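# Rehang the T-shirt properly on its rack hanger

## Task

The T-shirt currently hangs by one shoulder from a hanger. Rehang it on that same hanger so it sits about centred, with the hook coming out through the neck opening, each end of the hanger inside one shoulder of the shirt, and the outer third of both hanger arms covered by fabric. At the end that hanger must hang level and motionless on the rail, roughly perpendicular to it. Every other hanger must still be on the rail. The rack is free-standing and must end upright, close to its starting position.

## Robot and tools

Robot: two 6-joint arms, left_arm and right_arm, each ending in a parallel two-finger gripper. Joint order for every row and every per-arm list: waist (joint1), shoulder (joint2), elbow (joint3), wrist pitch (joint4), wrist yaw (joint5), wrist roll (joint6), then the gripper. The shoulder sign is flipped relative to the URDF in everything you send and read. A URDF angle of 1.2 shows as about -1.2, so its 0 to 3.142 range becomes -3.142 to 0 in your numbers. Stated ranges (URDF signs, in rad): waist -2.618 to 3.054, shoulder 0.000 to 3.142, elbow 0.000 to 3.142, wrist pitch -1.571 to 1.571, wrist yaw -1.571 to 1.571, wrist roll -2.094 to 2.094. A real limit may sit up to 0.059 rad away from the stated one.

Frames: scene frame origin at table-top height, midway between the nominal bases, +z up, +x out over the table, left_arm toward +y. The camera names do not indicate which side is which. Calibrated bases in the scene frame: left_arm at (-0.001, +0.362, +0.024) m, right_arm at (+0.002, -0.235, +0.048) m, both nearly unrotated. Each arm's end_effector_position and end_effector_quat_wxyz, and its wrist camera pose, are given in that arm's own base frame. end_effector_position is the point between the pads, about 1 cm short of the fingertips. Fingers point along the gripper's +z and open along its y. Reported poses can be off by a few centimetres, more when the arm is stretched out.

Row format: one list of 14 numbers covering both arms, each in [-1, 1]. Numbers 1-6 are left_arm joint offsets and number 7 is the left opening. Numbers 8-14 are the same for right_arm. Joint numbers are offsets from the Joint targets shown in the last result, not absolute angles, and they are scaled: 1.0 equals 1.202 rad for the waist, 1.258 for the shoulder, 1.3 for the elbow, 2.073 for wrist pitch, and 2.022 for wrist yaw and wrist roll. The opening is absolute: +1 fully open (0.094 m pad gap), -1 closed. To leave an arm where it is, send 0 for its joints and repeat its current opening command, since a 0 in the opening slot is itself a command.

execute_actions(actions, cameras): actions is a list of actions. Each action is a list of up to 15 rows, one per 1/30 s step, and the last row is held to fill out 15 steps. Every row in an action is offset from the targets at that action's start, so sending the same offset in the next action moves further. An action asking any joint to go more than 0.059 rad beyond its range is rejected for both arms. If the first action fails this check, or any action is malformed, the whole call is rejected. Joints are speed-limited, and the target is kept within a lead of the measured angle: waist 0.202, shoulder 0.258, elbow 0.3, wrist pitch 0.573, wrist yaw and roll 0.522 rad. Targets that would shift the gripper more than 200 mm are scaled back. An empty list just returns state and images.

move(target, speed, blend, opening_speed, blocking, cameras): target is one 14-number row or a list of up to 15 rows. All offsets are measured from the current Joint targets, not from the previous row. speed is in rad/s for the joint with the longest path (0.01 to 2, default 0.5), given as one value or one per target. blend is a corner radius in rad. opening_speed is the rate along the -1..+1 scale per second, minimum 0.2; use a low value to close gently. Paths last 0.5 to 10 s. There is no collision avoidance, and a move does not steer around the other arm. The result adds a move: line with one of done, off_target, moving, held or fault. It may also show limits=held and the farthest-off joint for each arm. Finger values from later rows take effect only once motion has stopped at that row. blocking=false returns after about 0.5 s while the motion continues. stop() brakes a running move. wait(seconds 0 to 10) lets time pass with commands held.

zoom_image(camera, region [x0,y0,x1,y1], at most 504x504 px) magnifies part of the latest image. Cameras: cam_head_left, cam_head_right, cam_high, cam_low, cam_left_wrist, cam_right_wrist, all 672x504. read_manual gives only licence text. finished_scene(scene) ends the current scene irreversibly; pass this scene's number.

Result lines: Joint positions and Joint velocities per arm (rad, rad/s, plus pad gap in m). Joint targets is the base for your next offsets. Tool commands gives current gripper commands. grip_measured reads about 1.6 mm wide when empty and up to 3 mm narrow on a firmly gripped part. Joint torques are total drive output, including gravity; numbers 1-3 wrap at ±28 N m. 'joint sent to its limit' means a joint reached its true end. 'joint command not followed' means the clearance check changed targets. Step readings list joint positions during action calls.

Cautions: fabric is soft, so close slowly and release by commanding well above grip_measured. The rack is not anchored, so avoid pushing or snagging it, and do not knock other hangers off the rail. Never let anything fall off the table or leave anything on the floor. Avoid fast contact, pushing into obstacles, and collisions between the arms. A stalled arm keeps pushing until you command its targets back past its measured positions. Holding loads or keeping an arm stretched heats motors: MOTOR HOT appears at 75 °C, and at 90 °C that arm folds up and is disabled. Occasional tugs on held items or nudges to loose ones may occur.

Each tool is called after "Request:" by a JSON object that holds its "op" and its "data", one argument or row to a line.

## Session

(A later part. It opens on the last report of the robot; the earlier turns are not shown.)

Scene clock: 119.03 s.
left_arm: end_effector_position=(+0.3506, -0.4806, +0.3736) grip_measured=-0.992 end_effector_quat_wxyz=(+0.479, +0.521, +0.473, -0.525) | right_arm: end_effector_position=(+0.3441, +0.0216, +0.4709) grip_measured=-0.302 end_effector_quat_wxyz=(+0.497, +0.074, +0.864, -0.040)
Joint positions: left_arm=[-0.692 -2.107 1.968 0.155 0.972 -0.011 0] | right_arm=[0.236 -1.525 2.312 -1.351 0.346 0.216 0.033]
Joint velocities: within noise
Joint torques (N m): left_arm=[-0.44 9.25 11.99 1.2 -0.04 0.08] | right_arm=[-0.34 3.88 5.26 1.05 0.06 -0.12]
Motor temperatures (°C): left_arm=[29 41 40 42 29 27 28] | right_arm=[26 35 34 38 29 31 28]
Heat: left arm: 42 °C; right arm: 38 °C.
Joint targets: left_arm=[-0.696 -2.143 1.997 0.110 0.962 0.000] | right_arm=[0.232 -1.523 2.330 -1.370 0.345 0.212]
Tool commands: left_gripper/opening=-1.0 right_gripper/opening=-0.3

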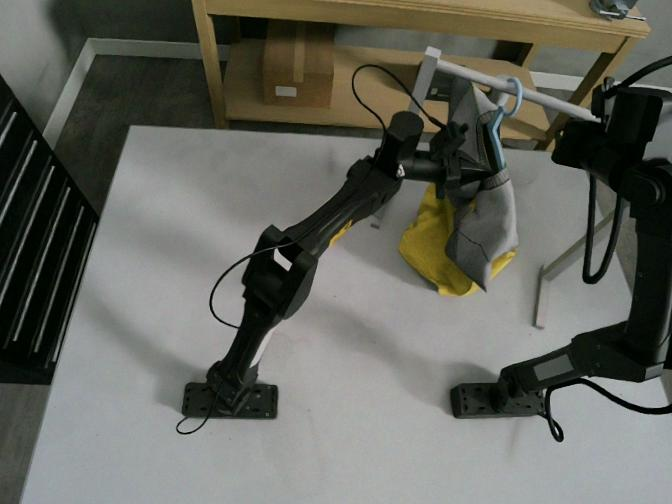

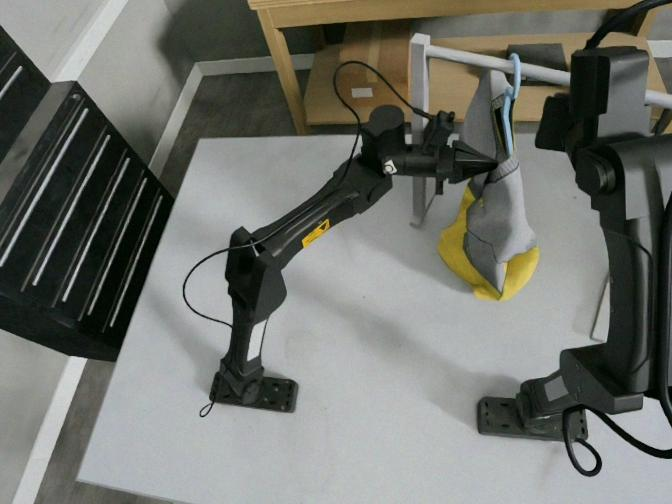

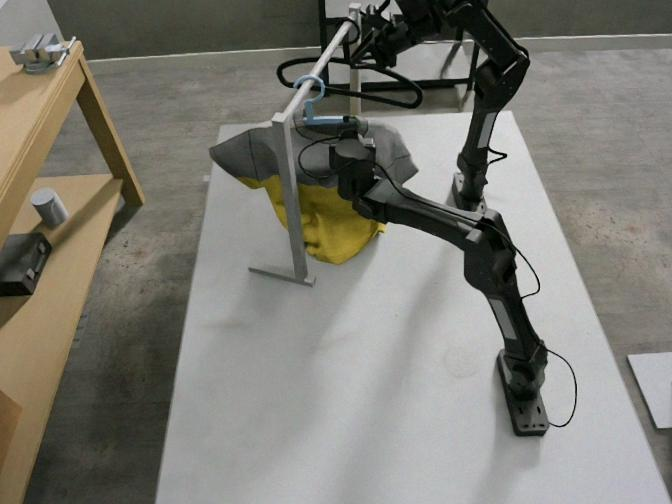

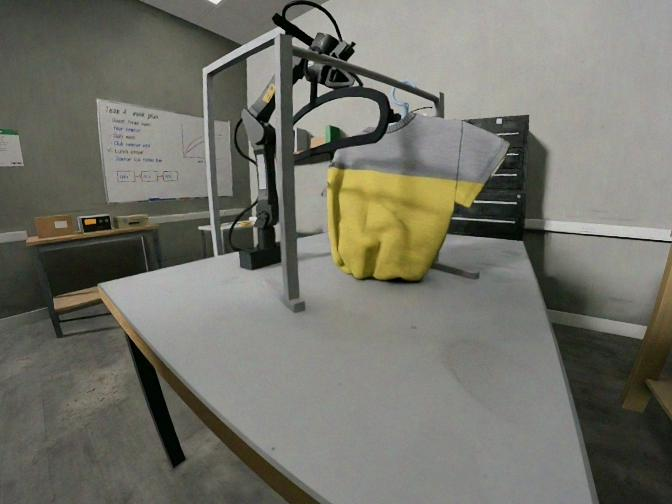

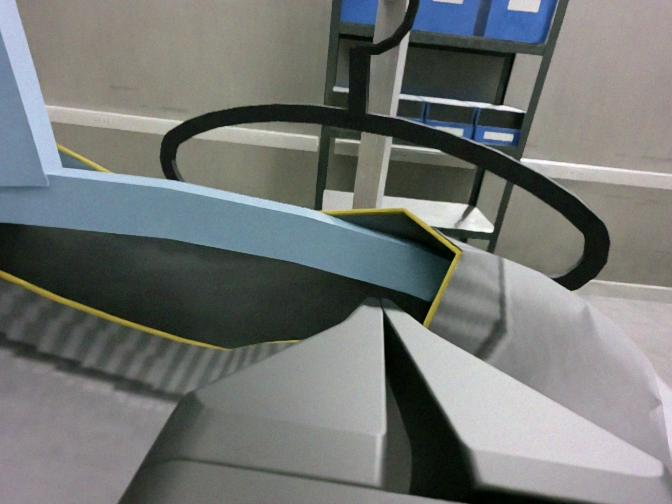

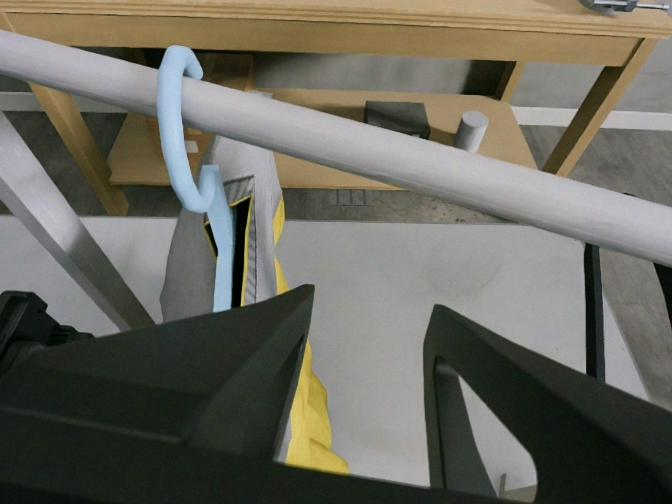

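Request:
{"op": "move", "data": {
  "target": [0.099, 0.4316, -0.4438, 0.106, -0.0727, -0.0445, -1.0, 0.0447, 0.2369, -0.6516, 0.4078, -0.0759, -0.0791, 0.15],
  "speed": 0.8,
  "cameras": ["cam_right_wrist", "cam_high", "cam_head_right", "cam_left_wrist"]
}}

Scene clock: 127.40 s.
left_arm: end_effector_position=(+0.3234, -0.3694, +0.4251) grip_measured=-0.992 end_effector_quat_wxyz=(+0.562, +0.442, +0.510, -0.477) | right_arm: end_effector_position=(+0.3855, +0.0761, +0.4077) grip_measured=+0.148 end_effector_quat_wxyz=(+0.584, -0.034, +0.811, +0.019)
Joint positions: left_arm=[-0.582 -1.619 1.449 0.301 0.831 -0.087 0] | right_arm=[0.28 -1.249 1.495 -0.575 0.194 0.057 0.054]
Joint velocities: within noise
Joint torques (N m): left_arm=[0.31 9.11 6.67 1.98 -0.22 -0.09] | right_arm=[0.39 5.63 5.15 1.78 -0.02 -0.11]
Motor temperatures (°C): left_arm=[29 41 40 41 29 26 28] | right_arm=[26 35 34 38 29 31 28]
Heat: left arm: 41 °C; right arm: 38 °C.
Joint targets: left_arm=[-0.577 -1.599 1.420 0.330 0.815 -0.090] | right_arm=[0.286 -1.225 1.483 -0.524 0.192 0.052]
move: off_target (right_arm); right_arm: the wrist pitch is farthest, 0.050 rad from its target
Images, in order (width x height): cam_head_right 672x504, cam_high 672x504, cam_left_wrist 672x504, cam_right_wrist 672x504.

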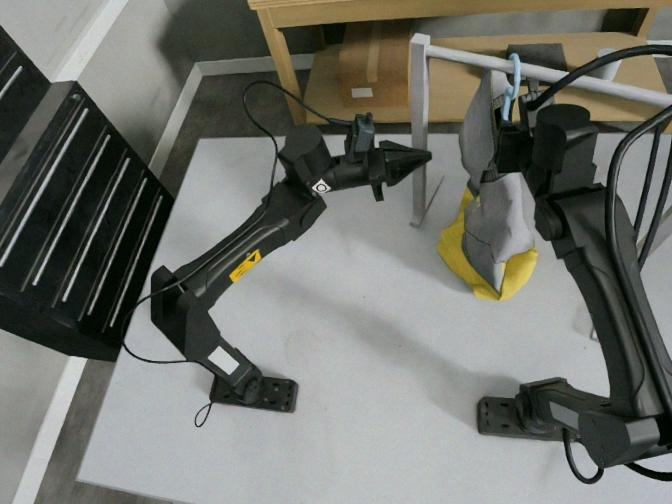

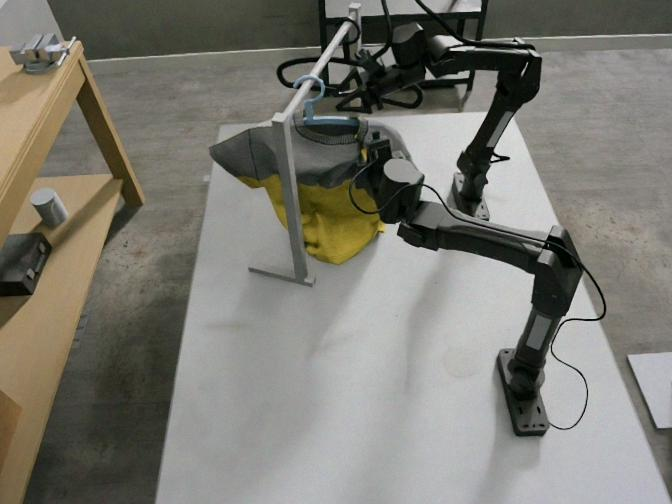

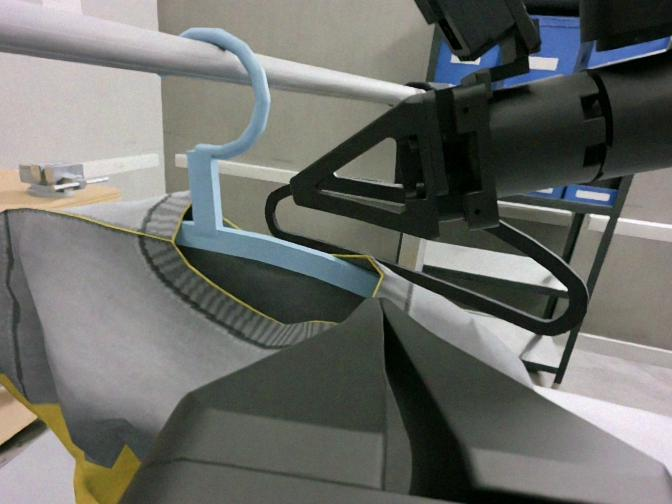

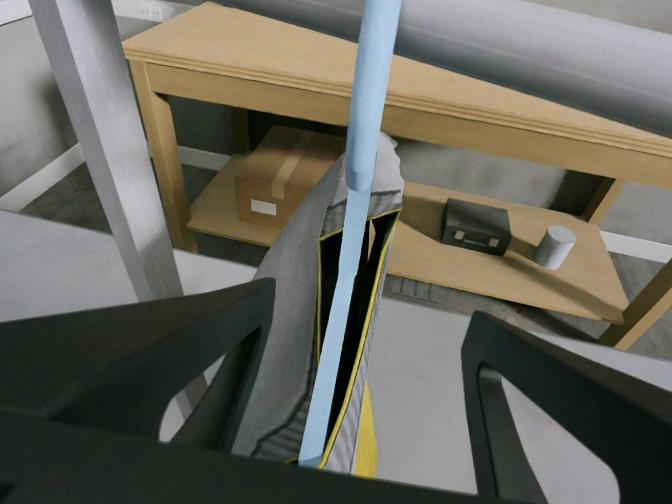

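Request:
{"op": "move", "data": {
  "target": [
    [0, 0, 0, 0, 0, 0, -1.0, -0.014, -0.1836, 0.05, 0.0968, 0.003, 0.001, 0.15],
    [0, 0, 0, 0, 0, 0, -1.0, -0.014, -0.1836, 0.05, 0.0968, 0.003, 0.001, -1.0]
  ],
  "speed": 0.4,
  "opening_speed": 1.0,
  "cameras": ["cam_right_wrist", "cam_high", "cam_left_wrist"]
}}

Scene clock: 131.10 s.
left_arm: end_effector_position=(+0.3236, -0.3693, +0.4251) grip_measured=-0.992 end_effector_quat_wxyz=(+0.563, +0.442, +0.511, -0.477) | right_arm: end_effector_position=(+0.4556, +0.0932, +0.3744) grip_measured=-0.844 end_effector_quat_wxyz=(+0.587, -0.031, +0.809, +0.019)
Joint positions: left_arm=[-0.582 -1.619 1.449 0.301 0.83 -0.087 0] | right_arm=[0.273 -1.454 1.501 -0.369 0.192 0.057 0.007]
Joint velocities: within noise
Joint torques (N m): left_arm=[0.42 9.01 6.54 2 -0.19 -0.06] | right_arm=[-0.39 5.81 9.83 1.75 0.05 -0.09]
Motor temperatures (°C): left_arm=[29 41 40 42 29 26 28] | right_arm=[26 35 34 40 29 31 28]
Heat: left arm: 42 °C; right arm: 40 °C.
Joint targets: left_arm=[-0.577 -1.599 1.420 0.330 0.815 -0.090] | right_arm=[0.268 -1.456 1.548 -0.324 0.198 0.054]
move: off_target (right_arm); target 2's new numbers were sent with right_arm's elbow 0.047 rad from that target; right_arm: the elbow is farthest, 0.047 rad from its target
Images, in order (width x height): cam_high 672x504, cam_left_wrist 672x504, cam_right_wrist 672x504.

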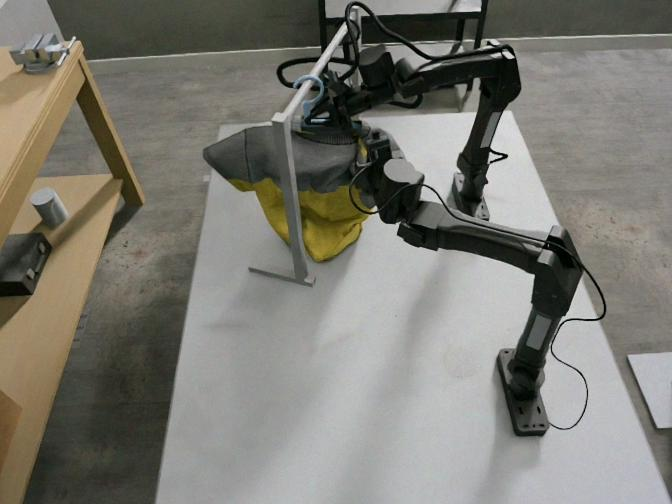

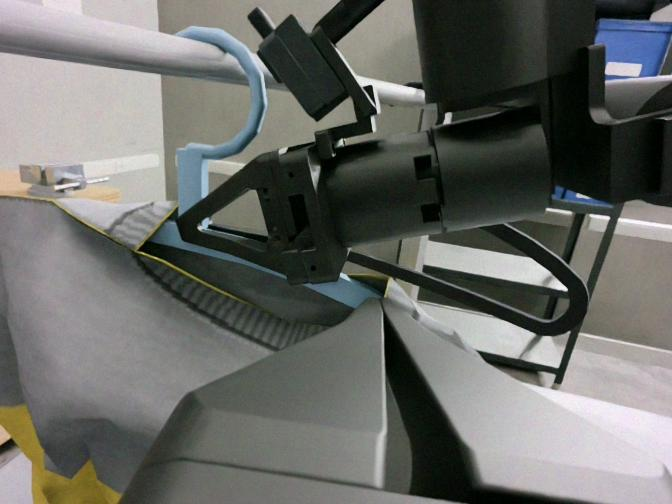

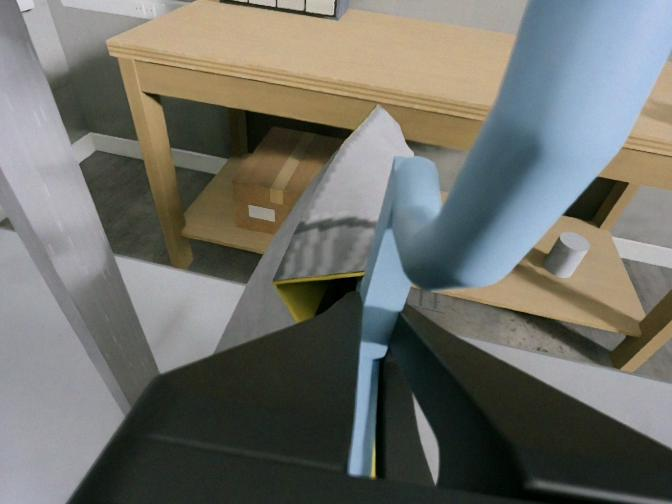

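Request:
{"op": "move", "data": {
  "target": [
    [0, 0, 0, 0, 0, 0, -1.0, 0.0067, -0.0636, 0.2208, -0.2296, -0.0089, 0.0267, -1.0],
    [0, 0, 0, 0, 0, 0, -1.0, 0.005, -0.2178, 0.5669, -0.4636, -0.0227, 0.044, -1.0]
  ],
  "speed": 0.6,
  "blend": 0.15,
  "cameras": ["cam_right_wrist", "cam_high", "cam_low", "cam_left_wrist"]
}}

Scene clock: 135.10 s.
left_arm: end_effector_position=(+0.3236, -0.3693, +0.4251) grip_measured=-0.992 end_effector_quat_wxyz=(+0.563, +0.442, +0.511, -0.477) | right_arm: end_effector_position=(+0.4134, +0.0887, +0.3820) grip_measured=-0.844 end_effector_quat_wxyz=(+0.397, -0.036, +0.917, +0.010)
Joint positions: left_arm=[-0.582 -1.619 1.449 0.301 0.83 -0.087 0] | right_arm=[0.273 -1.725 2.241 -1.28 0.152 0.13 0.007]
Joint velocities: within noise
Joint torques (N m): left_arm=[0.47 9.07 6.56 1.95 -0.18 -0.02] | right_arm=[0.1 6.46 8.14 1.05 0.01 0.07]
Motor temperatures (°C): left_arm=[29 41 39 43 29 26 28] | right_arm=[26 35 34 40 29 31 29]
Heat: left arm: 43 °C; right arm: 40 °C.
Joint targets: left_arm=[-0.577 -1.599 1.420 0.330 0.815 -0.090] | right_arm=[0.274 -1.730 2.285 -1.285 0.152 0.143]
move: off_target (right_arm); right_arm: the elbow is farthest, 0.044 rad from its target
Images, in order (width x height): cam_high 672x504, cam_low 672x504, cam_left_wrist 672x504, cam_right_wrist 672x504.

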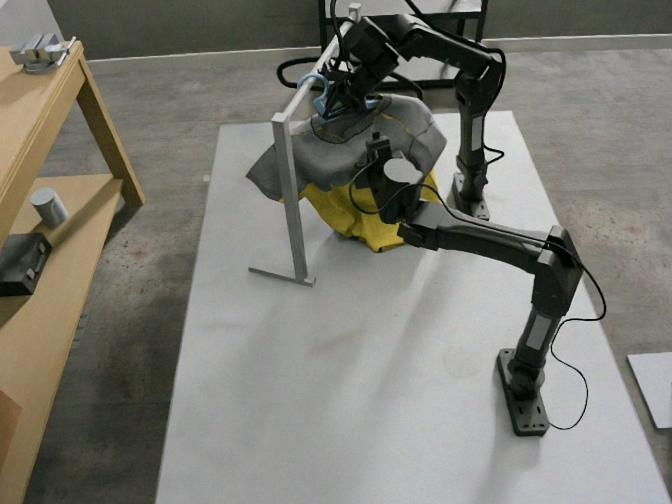

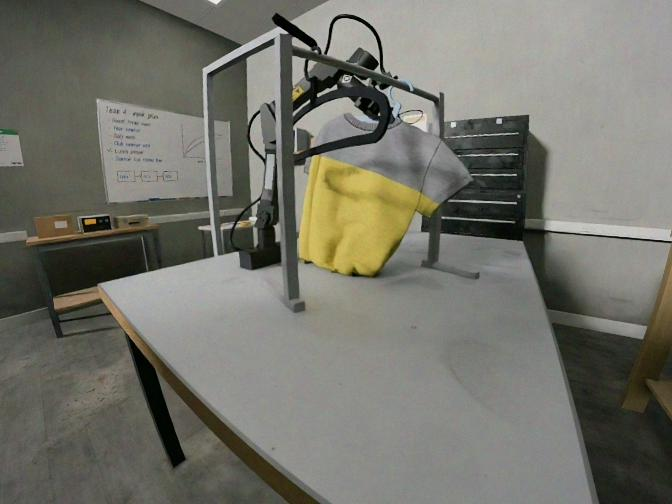

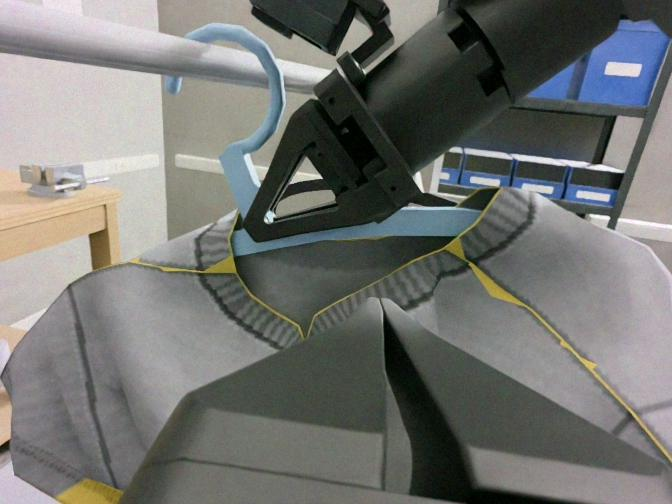

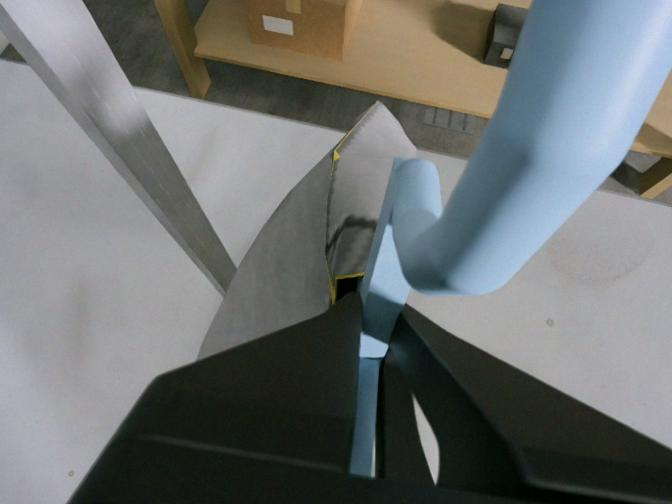

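Request:
{"op": "execute_actions", "data": {
  "actions": [
    [[0,0,0,0,0,0,-1,0,0.048,-0.014,-0.02,0,0,-1],[0,0,0,0,0,0,-1,0,0.048,-0.014,-0.02,0,0,-1],[0,0,0,0,0,0,-1,0,0.048,-0.014,-0.02,0,0,-1],[0,0,0,0,0,0,-1,0,0.048,-0.014,-0.02,0,0,-1],[0,0,0,0,0,0,-1,0,0.044,-0.013,-0.018,0,0,-1],[0,0,0,0,0,0,-1,0,0.039,-0.011,-0.016,0,0,-1],[0,0,0,0,0,0,-1,0,0.034,-0.01,-0.014,0,0,-1],[0,0,0,0,0,0,-1,0,0.029,-0.008,-0.012,0,0,-1],[0,0,0,0,0,0,-1,0,0.024,-0.007,-0.01,0,0,-1],[0,0,0,0,0,0,-1,0,0.019,-0.005,-0.008,0,0,-1],[0,0,0,0,0,0,-1,0,0.014,-0.004,-0.006,0,0,-1],[0,0,0,0,0,0,-1,0,0.009,-0.003,-0.004,0,0,-1],[0,0,0,0,0,0,-1,0,0.004,-0.001,-0.002,0,0,-1],[0,0,0,0,0,0,-1,0,0,0,0,0,0,-1],[0,0,0,0,0,0,-1,0,0,0,0,0,0,-1]],
    [[0,0,0,0,0,0,-1,0,0.06,-0.017,-0.025,0,0,-1],[0,0,0,0,0,0,-1,0,0.06,-0.017,-0.025,0,0,-1],[0,0,0,0,0,0,-1,0,0.06,-0.017,-0.025,0,0,-1],[0,0,0,0,0,0,-1,0,0.06,-0.017,-0.025,0,0,-1],[0,0,0,0,0,0,-1,0,0.054,-0.015,-0.022,0,0,-1],[0,0,0,0,0,0,-1,0,0.048,-0.013,-0.02,0,0,-1],[0,0,0,0,0,0,-1,0,0.042,-0.012,-0.017,0,0,-1],[0,0,0,0,0,0,-1,0,0.036,-0.01,-0.015,0,0,-1],[0,0,0,0,0,0,-1,0,0.03,-0.008,-0.012,0,0,-1],[0,0,0,0,0,0,-1,0,0.024,-0.006,-0.01,0,0,-1],[0,0,0,0,0,0,-1,0,0.018,-0.005,-0.008,0,0,-1],[0,0,0,0,0,0,-1,0,0.012,-0.003,-0.005,0,0,-1],[0,0,0,0,0,0,-1,0,0.006,-0.001,-0.002,0,0,-1],[0,0,0,0,0,0,-1,0,0,0,0,0,0,-1],[0,0,0,0,0,0,-1,0,0,0,0,0,0,-1]]
  ],
  "cameras": ["cam_right_wrist", "cam_high", "cam_left_wrist"]
}}

Scene clock: 140.33 s.
left_arm: end_effector_position=(+0.3236, -0.3693, +0.4251) grip_measured=-0.992 end_effector_quat_wxyz=(+0.563, +0.442, +0.511, -0.477) | right_arm: end_effector_position=(+0.4092, +0.0872, +0.3812) grip_measured=-0.844 end_effector_quat_wxyz=(+0.391, -0.032, +0.920, +0.009)
Joint positions: left_arm=[-0.582 -1.619 1.449 0.301 0.83 -0.087 0] | right_arm=[0.273 -1.724 2.248 -1.303 0.154 0.14 0.007]
Joint velocities: within noise
Joint torques (N m): left_arm=[0.39 8.98 6.74 1.95 -0.16 -0.05] | right_arm=[0.09 6.2 7.53 1.25 0.02 0.04]
Motor temperatures (°C): left_arm=[29 42 39 43 29 26 28] | right_arm=[26 35 34 40 29 31 29]
Heat: left arm: 43 °C; right arm: 40 °C.
Joint targets: left_arm=[-0.577 -1.599 1.420 0.330 0.815 -0.090] | right_arm=[0.275 -1.730 2.285 -1.285 0.152 0.143]
Step readings (joint positions of left_arm | right_arm):
0: [-0.582 -1.619 1.449 0.301 0.830 -0.087] | [0.273 -1.725 2.241 -1.282 0.152 0.130]
1: [-0.582 -1.619 1.449 0.301 0.830 -0.087] | [0.273 -1.725 2.241 -1.283 0.151 0.130]
2: [-0.582 -1.619 1.449 0.301 0.830 -0.087] | [0.273 -1.724 2.241 -1.288 0.152 0.130]
4: [-0.582 -1.619 1.449 0.301 0.830 -0.087] | [0.273 -1.719 2.241 -1.292 0.151 0.130]
8: [-0.582 -1.619 1.449 0.301 0.830 -0.087] | [0.273 -1.715 2.241 -1.297 0.151 0.135]
15: [-0.582 -1.619 1.449 0.301 0.830 -0.087] | [0.273 -1.719 2.244 -1.297 0.151 0.132]
16: [-0.582 -1.619 1.449 0.301 0.830 -0.087] | [0.273 -1.719 2.244 -1.297 0.151 0.133]
17: [-0.582 -1.619 1.449 0.301 0.830 -0.087] | [0.273 -1.718 2.244 -1.299 0.151 0.132]
19: [-0.582 -1.619 1.449 0.301 0.830 -0.087] | [0.273 -1.712 2.244 -1.303 0.151 0.137]
23: [-0.582 -1.619 1.449 0.301 0.830 -0.087] | [0.273 -1.706 2.244 -1.306 0.152 0.140]
30: [-0.582 -1.619 1.449 0.301 0.830 -0.087] | [0.273 -1.712 2.248 -1.306 0.151 0.140]
Images, in order (width x height): cam_high 672x504, cam_left_wrist 672x504, cam_right_wrist 672x504.

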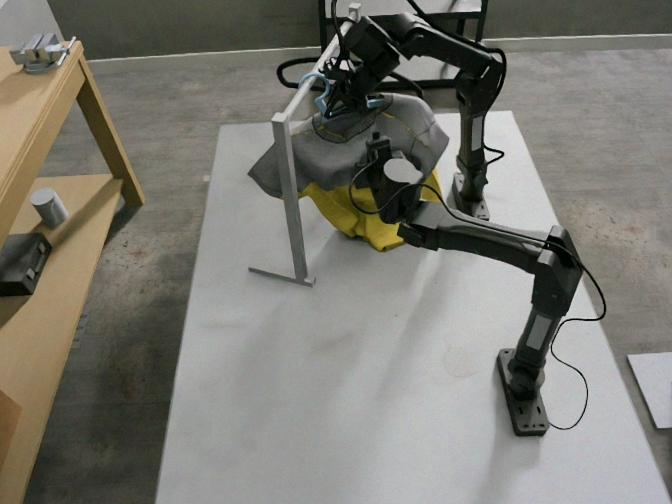

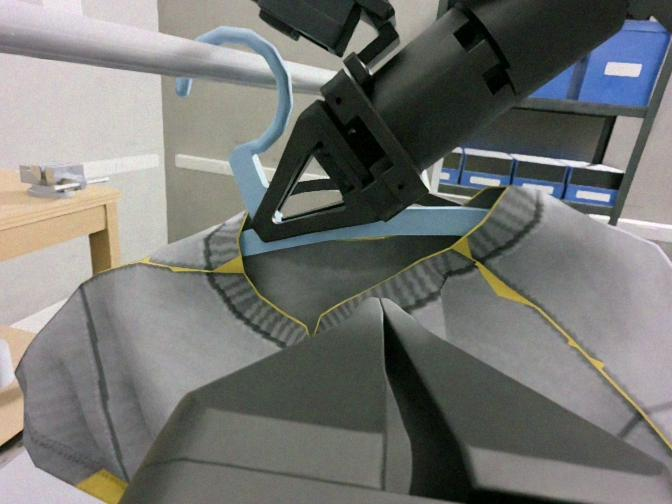

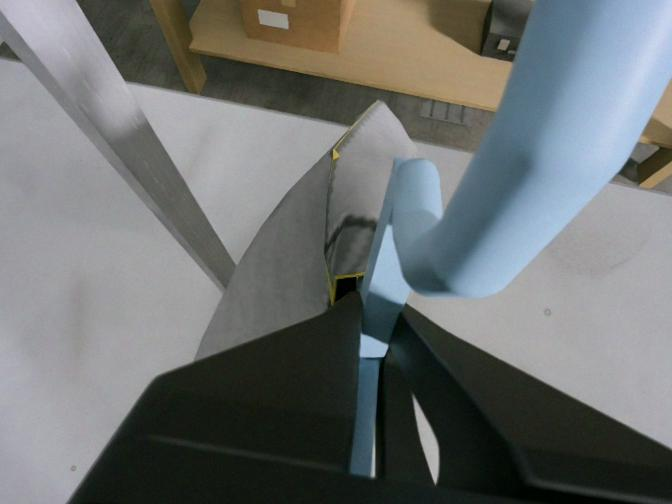

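Request:
{"op": "move", "data": {
  "target": [
    [0,0,0,0,0,0,-1.0,0,0.167,-0.373,0.2436,0.014,-0.017,-1.0],
    [0,0,0,0,0,0,-1.0,-0.0056,0.2385,-0.6115,0.4655,0.0227,-0.044,-1.0],
    [0,0,0,0,0,0,-1.0,-0.0056,0.2385,-0.6115,0.4655,0.0227,-0.044,-0.6],
    [0,0,0,0,0,0,-1.0,-0.003,0.2146,-0.7169,0.574,0.0218,-0.048,-0.6]
  ],
  "speed": [0.7,0.7,0.7,0.4],
  "blend": [0.15,0,0,0],
  "cameras": ["cam_right_wrist", "cam_high", "cam_low", "cam_left_wrist"]
}}

Scene clock: 147.20 s.
left_arm: end_effector_position=(+0.3236, -0.3693, +0.4251) grip_measured=-0.992 end_effector_quat_wxyz=(+0.563, +0.442, +0.511, -0.477) | right_arm: end_effector_position=(+0.4693, +0.0974, +0.3653) grip_measured=-0.602 end_effector_quat_wxyz=(+0.625, -0.028, +0.780, +0.027)
Joint positions: left_arm=[-0.582 -1.619 1.449 0.301 0.83 -0.087 0] | right_arm=[0.273 -1.456 1.371 -0.139 0.189 0.051 0.019]
Joint velocities: within noise
Joint torques (N m): left_arm=[0.4 9.14 6.83 1.98 -0.17 -0.07] | right_arm=[-0.13 5.86 5.37 1.77 0.06 -0.12]
Motor temperatures (°C): left_arm=[29 42 39 44 29 26 28] | right_arm=[26 35 34 40 29 31 29]
Heat: left arm: 44 °C; right arm: 40 °C.
Joint targets: left_arm=[-0.577 -1.599 1.420 0.330 0.815 -0.090] | right_arm=[0.271 -1.460 1.353 -0.095 0.196 0.046]
move: off_target (right_arm); target 3's new numbers were sent with right_arm's wrist pitch 0.054 rad from that target; right_arm: the wrist pitch is farthest, 0.044 rad from its target
Images, in order (width x height): cam_high 672x504, cam_low 672x504, cam_left_wrist 672x504, cam_right_wrist 672x504.

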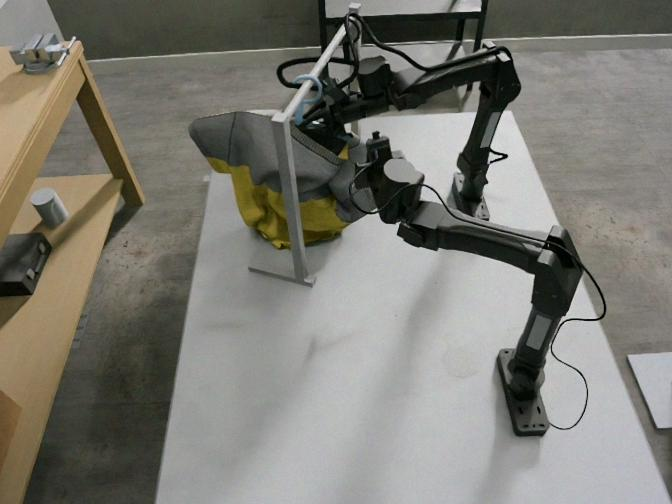

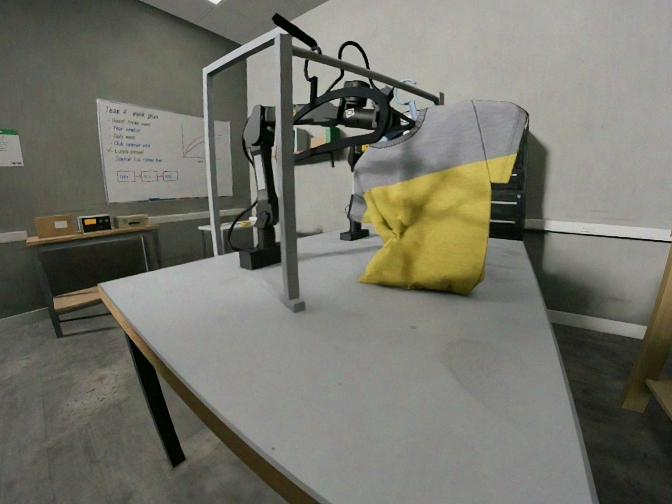

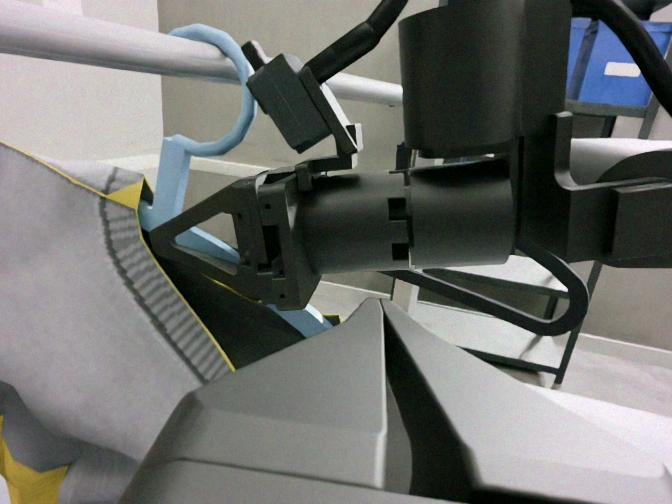

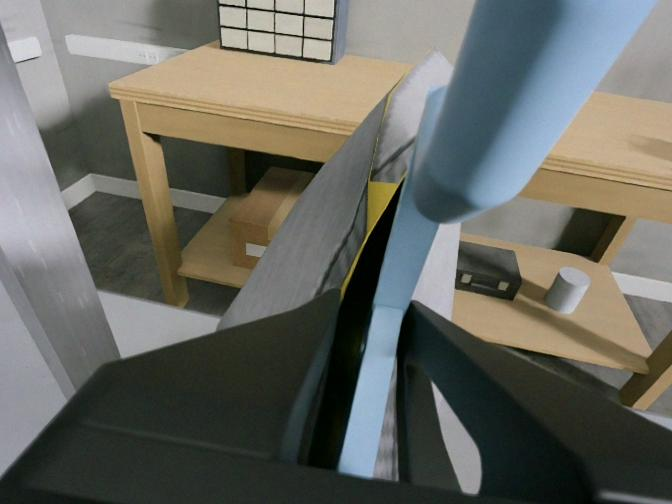

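Request:
{"op": "move", "data": {
  "target": [
    [0,0,0,0,0,0,-1.0,-0.01,-0.1685,0.44,-0.3174,-0.0158,0.0247,-0.6],
    [0,0,0,0,0,0,-1.0,-0.0258,-0.3005,0.59,-0.3309,-0.0242,0.0198,-0.6]
  ],
  "speed": [0.7,0.3],
  "blend": [0.05,0],
  "cameras": ["cam_right_wrist", "cam_high", "cam_low", "cam_left_wrist"]
}}

Scene clock: 150.17 s.
left_arm: end_effector_position=(+0.3236, -0.3693, +0.4251) grip_measured=-0.992 end_effector_quat_wxyz=(+0.563, +0.442, +0.511, -0.477) | right_arm: end_effector_position=(+0.5077, +0.1062, +0.3924) grip_measured=-0.601 end_effector_quat_wxyz=(+0.526, -0.038, +0.850, +0.026)
Joint positions: left_arm=[-0.582 -1.619 1.449 0.301 0.83 -0.087 0] | right_arm=[0.253 -1.802 2.095 -0.76 0.142 0.077 0.019]
Joint velocities: within noise
Joint torques (N m): left_arm=[0.35 9.21 6.53 1.92 -0.21 -0.12] | right_arm=[-0.99 5.57 7.61 1.12 0.05 0.03]
Motor temperatures (°C): left_arm=[29 42 39 44 29 26 28] | right_arm=[26 35 34 40 29 31 29]
Heat: left arm: 44 °C; right arm: 40 °C.
Joint targets: left_arm=[-0.577 -1.599 1.420 0.330 0.815 -0.090] | right_arm=[0.240 -1.838 2.120 -0.781 0.147 0.086]
move: off_target (right_arm); right_arm: the shoulder is farthest, 0.036 rad from its target
Images, in order (width x height): cam_high 672x504, cam_low 672x504, cam_left_wrist 672x504, cam_right_wrist 672x504.

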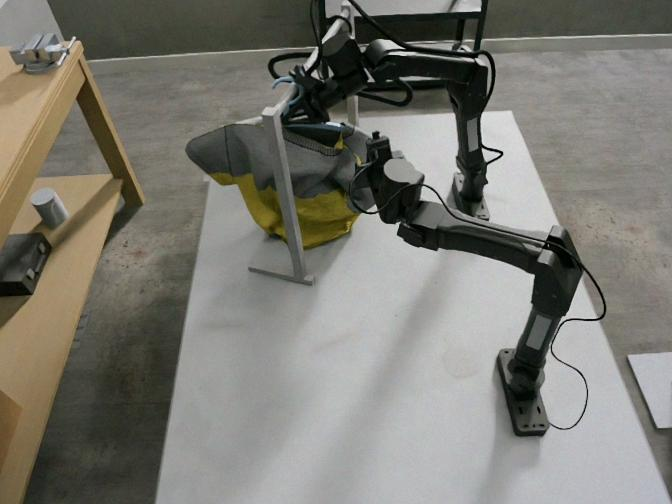

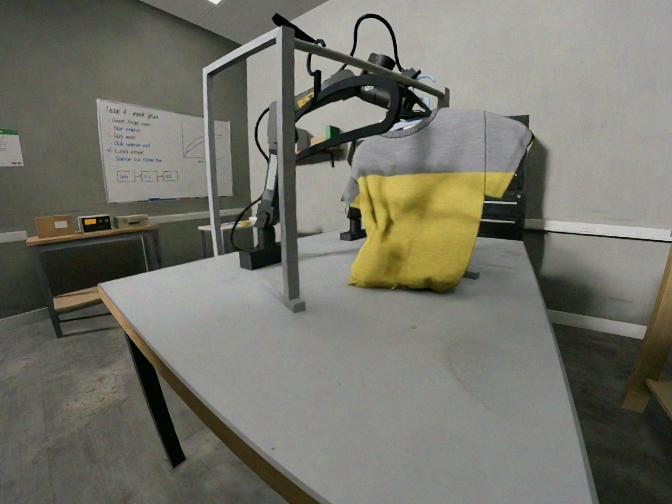

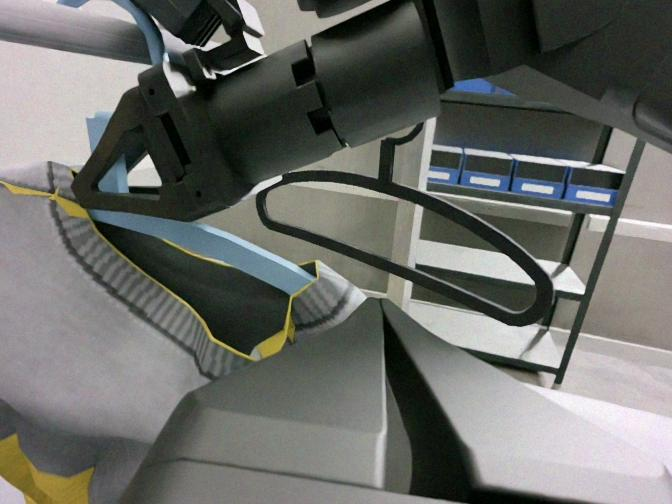

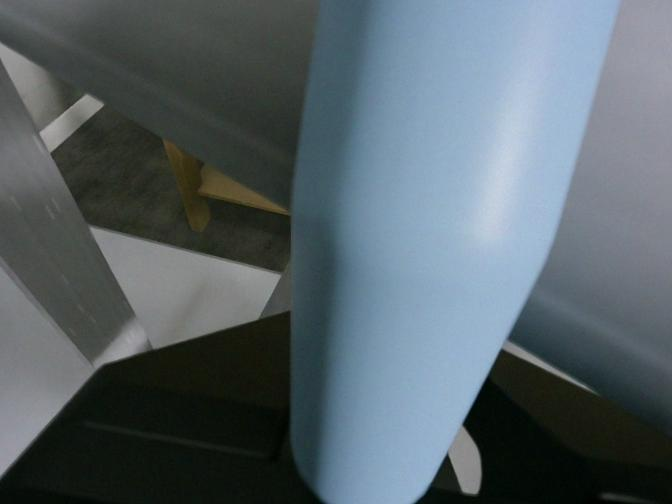

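Request:
{"op": "move", "data": {
  "target": [
    [0,0,0,0,0,0,-1.0,0.0158,0.132,-0.15,0.0135,0.0084,0.005,-0.6],
    [0,0,0,0,0,0,-1.0,0.038,0.4754,-0.4846,0.1066,0.0223,-0.0168,-0.6]
  ],
  "speed": [0.5,0.7],
  "blend": [0.1,0],
  "cameras": ["cam_right_wrist", "cam_high", "cam_low", "cam_left_wrist", "cam_head_right"]
}}

Scene clock: 153.23 s.
left_arm: end_effector_position=(+0.3236, -0.3693, +0.4251) grip_measured=-0.992 end_effector_quat_wxyz=(+0.563, +0.442, +0.511, -0.477) | right_arm: end_effector_position=(+0.3822, +0.0781, +0.4034) grip_measured=-0.601 end_effector_quat_wxyz=(+0.573, -0.040, +0.818, +0.023)
Joint positions: left_arm=[-0.582 -1.619 1.449 0.301 0.83 -0.087 0] | right_arm=[0.281 -1.249 1.504 -0.61 0.18 0.057 0.019]
Joint velocities: within noise
Joint torques (N m): left_arm=[0.35 9.21 6.54 1.96 -0.18 -0.06] | right_arm=[0.34 4.22 4.97 1.77 0.12 -0.11]
Motor temperatures (°C): left_arm=[29 42 39 44 29 26 28] | right_arm=[26 35 34 40 29 31 29]
Heat: left arm: 44 °C; right arm: 40 °C.
Joint targets: left_arm=[-0.577 -1.599 1.420 0.330 0.815 -0.090] | right_arm=[0.286 -1.240 1.490 -0.560 0.192 0.052]
move: off_target (right_arm); blend cut to 0.0975 rad at target 1; right_arm: the wrist pitch is farthest, 0.050 rad from its target
Images, in order (width x height): cam_head_right 672x504, cam_high 672x504, cam_low 672x504, cam_left_wrist 672x504, cam_right_wrist 672x504.

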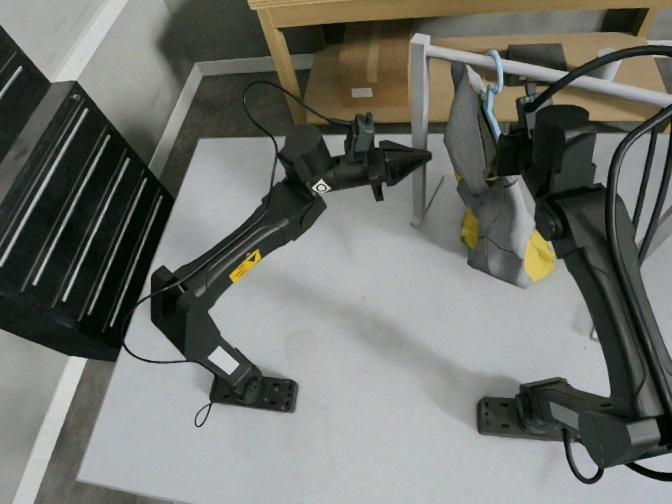

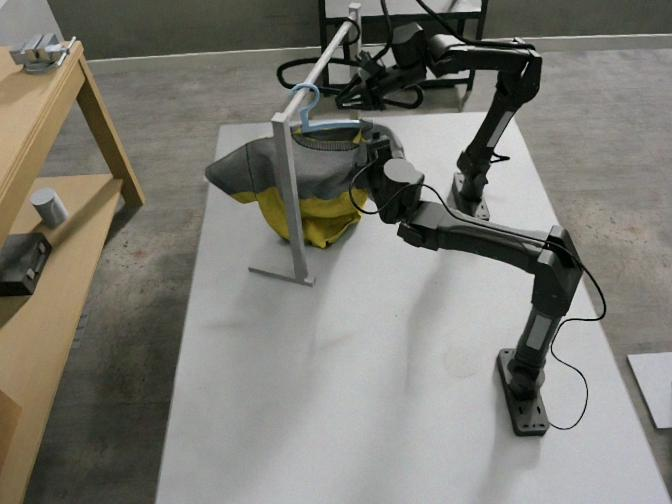

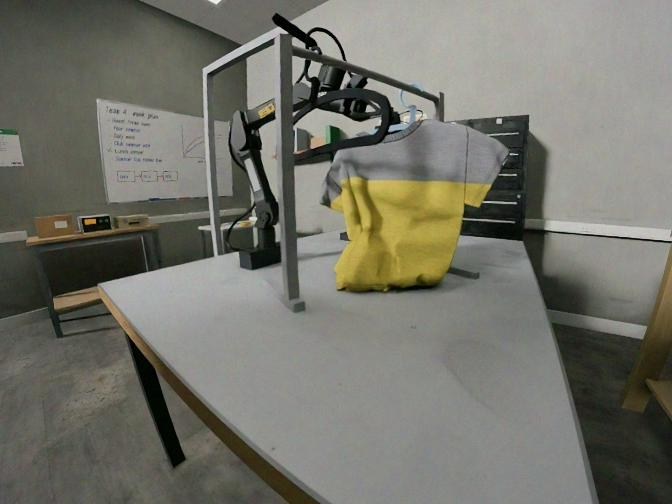

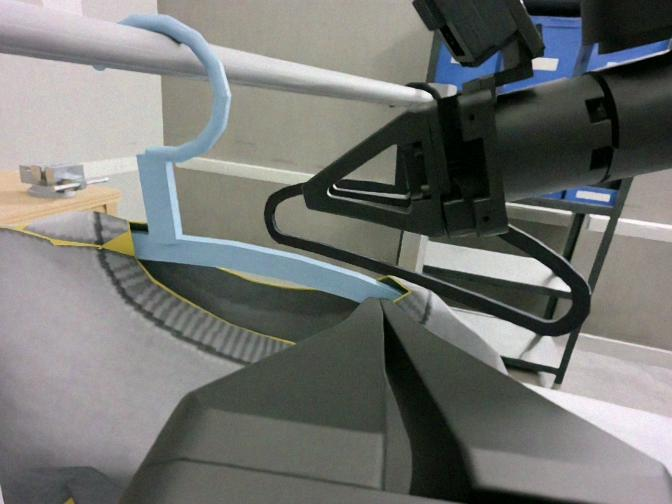

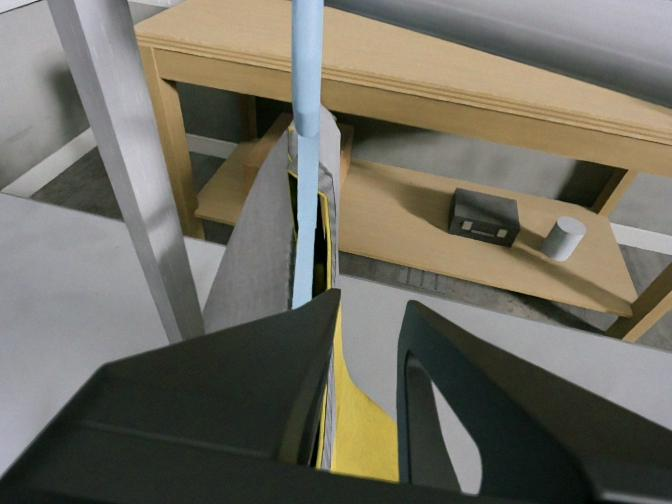

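Request:
{"op": "zoom_image", "data": {
  "camera": "cam_high",
  "region": [190, 60, 440, 280]
}}

Request:
{"op": "zoom_image", "data": {
  "camera": "cam_left_wrist",
  "region": [0, 100, 504, 400]
}}

Request:
{"op": "zoom_image", "data": {
  "camera": "cam_head_right",
  "region": [420, 30, 580, 200]
}}

Scaled by 2.016 from the camera's 672x504 image, which has a finer 960x720 frame.

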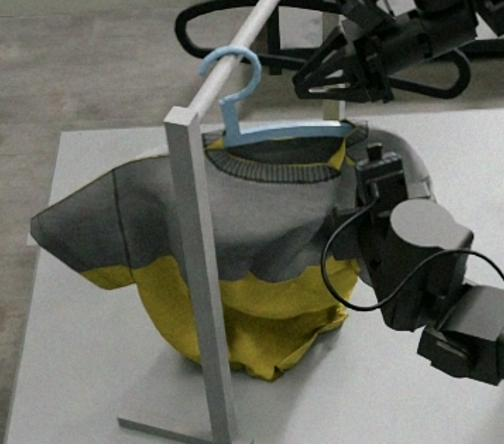

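Scaled by 1.000.

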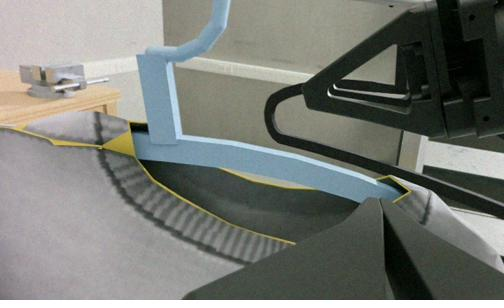

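Scaled by 2.965 from the camera's 672x504 image, which has a finer 960x720 frame.

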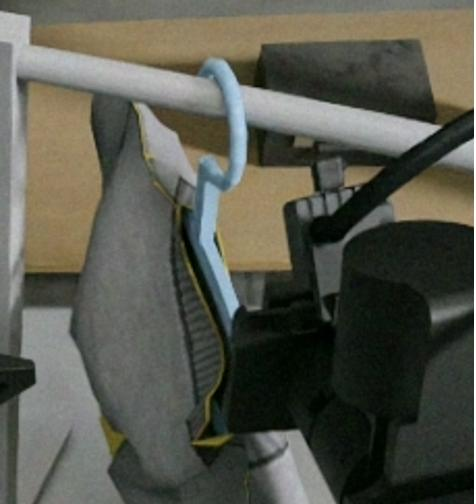

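Request:
{"op": "zoom_image", "data": {
  "camera": "cam_right_wrist",
  "region": [220, 60, 420, 340]
}}

Scaled by 1.800 from the camera's 672x504 image, which has a finer 960x720 frame.

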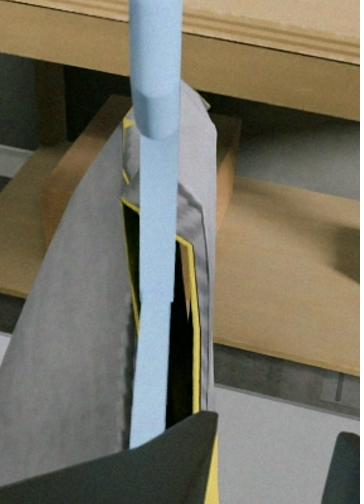

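Request:
{"op": "move", "data": {
  "target": [
    [0,0,0,0,0,0,-1.0,-0.0254,0.0119,-0.1423,0.164,-0.0801,-0.0232,-0.2],
    [0,0,0,0,0,0,-1.0,-0.0301,-0.159,-0.0108,0.2103,-0.0826,-0.0237,-0.2],
    [0,0,0,0,0,0,-1.0,-0.0301,-0.159,-0.0108,0.2103,-0.0826,-0.0237,-1.0]
  ],
  "speed": [0.6,0.35,0.5],
  "blend": [0.02,0,0],
  "opening_speed": 1.5,
  "cameras": ["cam_right_wrist", "cam_left_wrist"]
}}

Scene clock: 160.17 s.
left_arm: end_effector_position=(+0.3236, -0.3693, +0.4251) grip_measured=-0.992 end_effector_quat_wxyz=(+0.563, +0.442, +0.511, -0.477) | right_arm: end_effector_position=(+0.4597, +0.1156, +0.3948) grip_measured=-0.859 end_effector_quat_wxyz=(+0.637, -0.085, +0.763, +0.073)
Joint positions: left_arm=[-0.582 -1.619 1.449 0.301 0.83 -0.087 0] | right_arm=[0.255 -1.434 1.43 -0.174 0.03 0.008 0.007]
Joint velocities: within noise
Joint torques (N m): left_arm=[0.59 9.29 6.71 1.95 -0.21 -0.04] | right_arm=[-0.54 5.42 9.85 1.82 -0.05 -0.1]
Motor temperatures (°C): left_arm=[29 42 38 45 29 26 28] | right_arm=[26 35 34 41 29 31 29]
Heat: left arm: 45 °C; right arm: 41 °C.
Joint targets: left_arm=[-0.577 -1.599 1.420 0.330 0.815 -0.090] | right_arm=[0.249 -1.440 1.476 -0.124 0.025 0.004]
move: off_target (right_arm); target 3's new numbers were sent with right_arm's wrist pitch 0.050 rad from that target; right_arm: the wrist pitch is farthest, 0.050 rad from its target
Images, in order (width x height): cam_left_wrist 672x504, cam_right_wrist 672x504.

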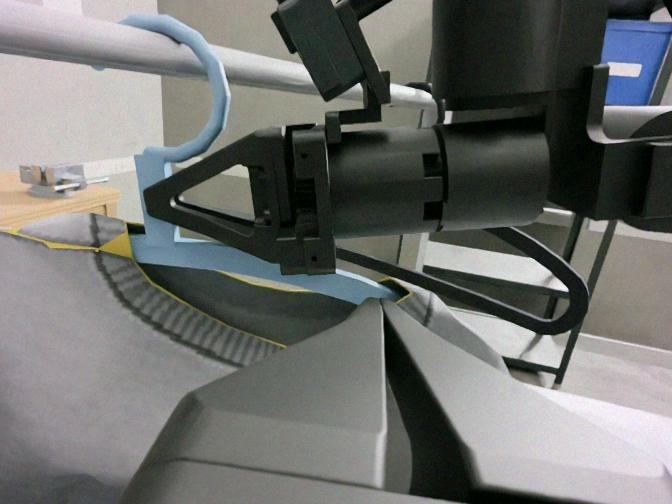

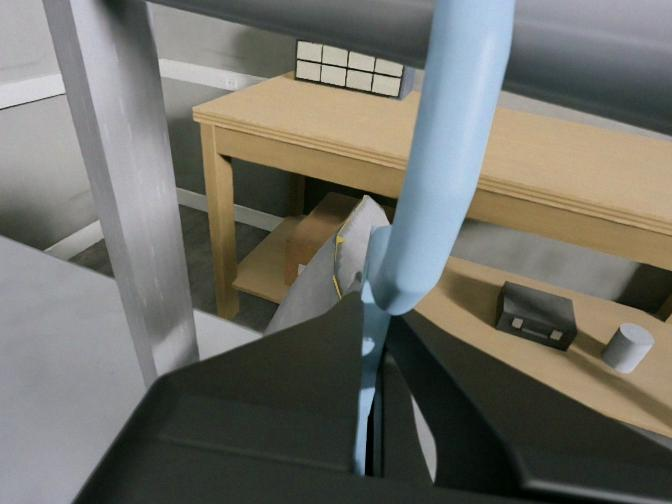

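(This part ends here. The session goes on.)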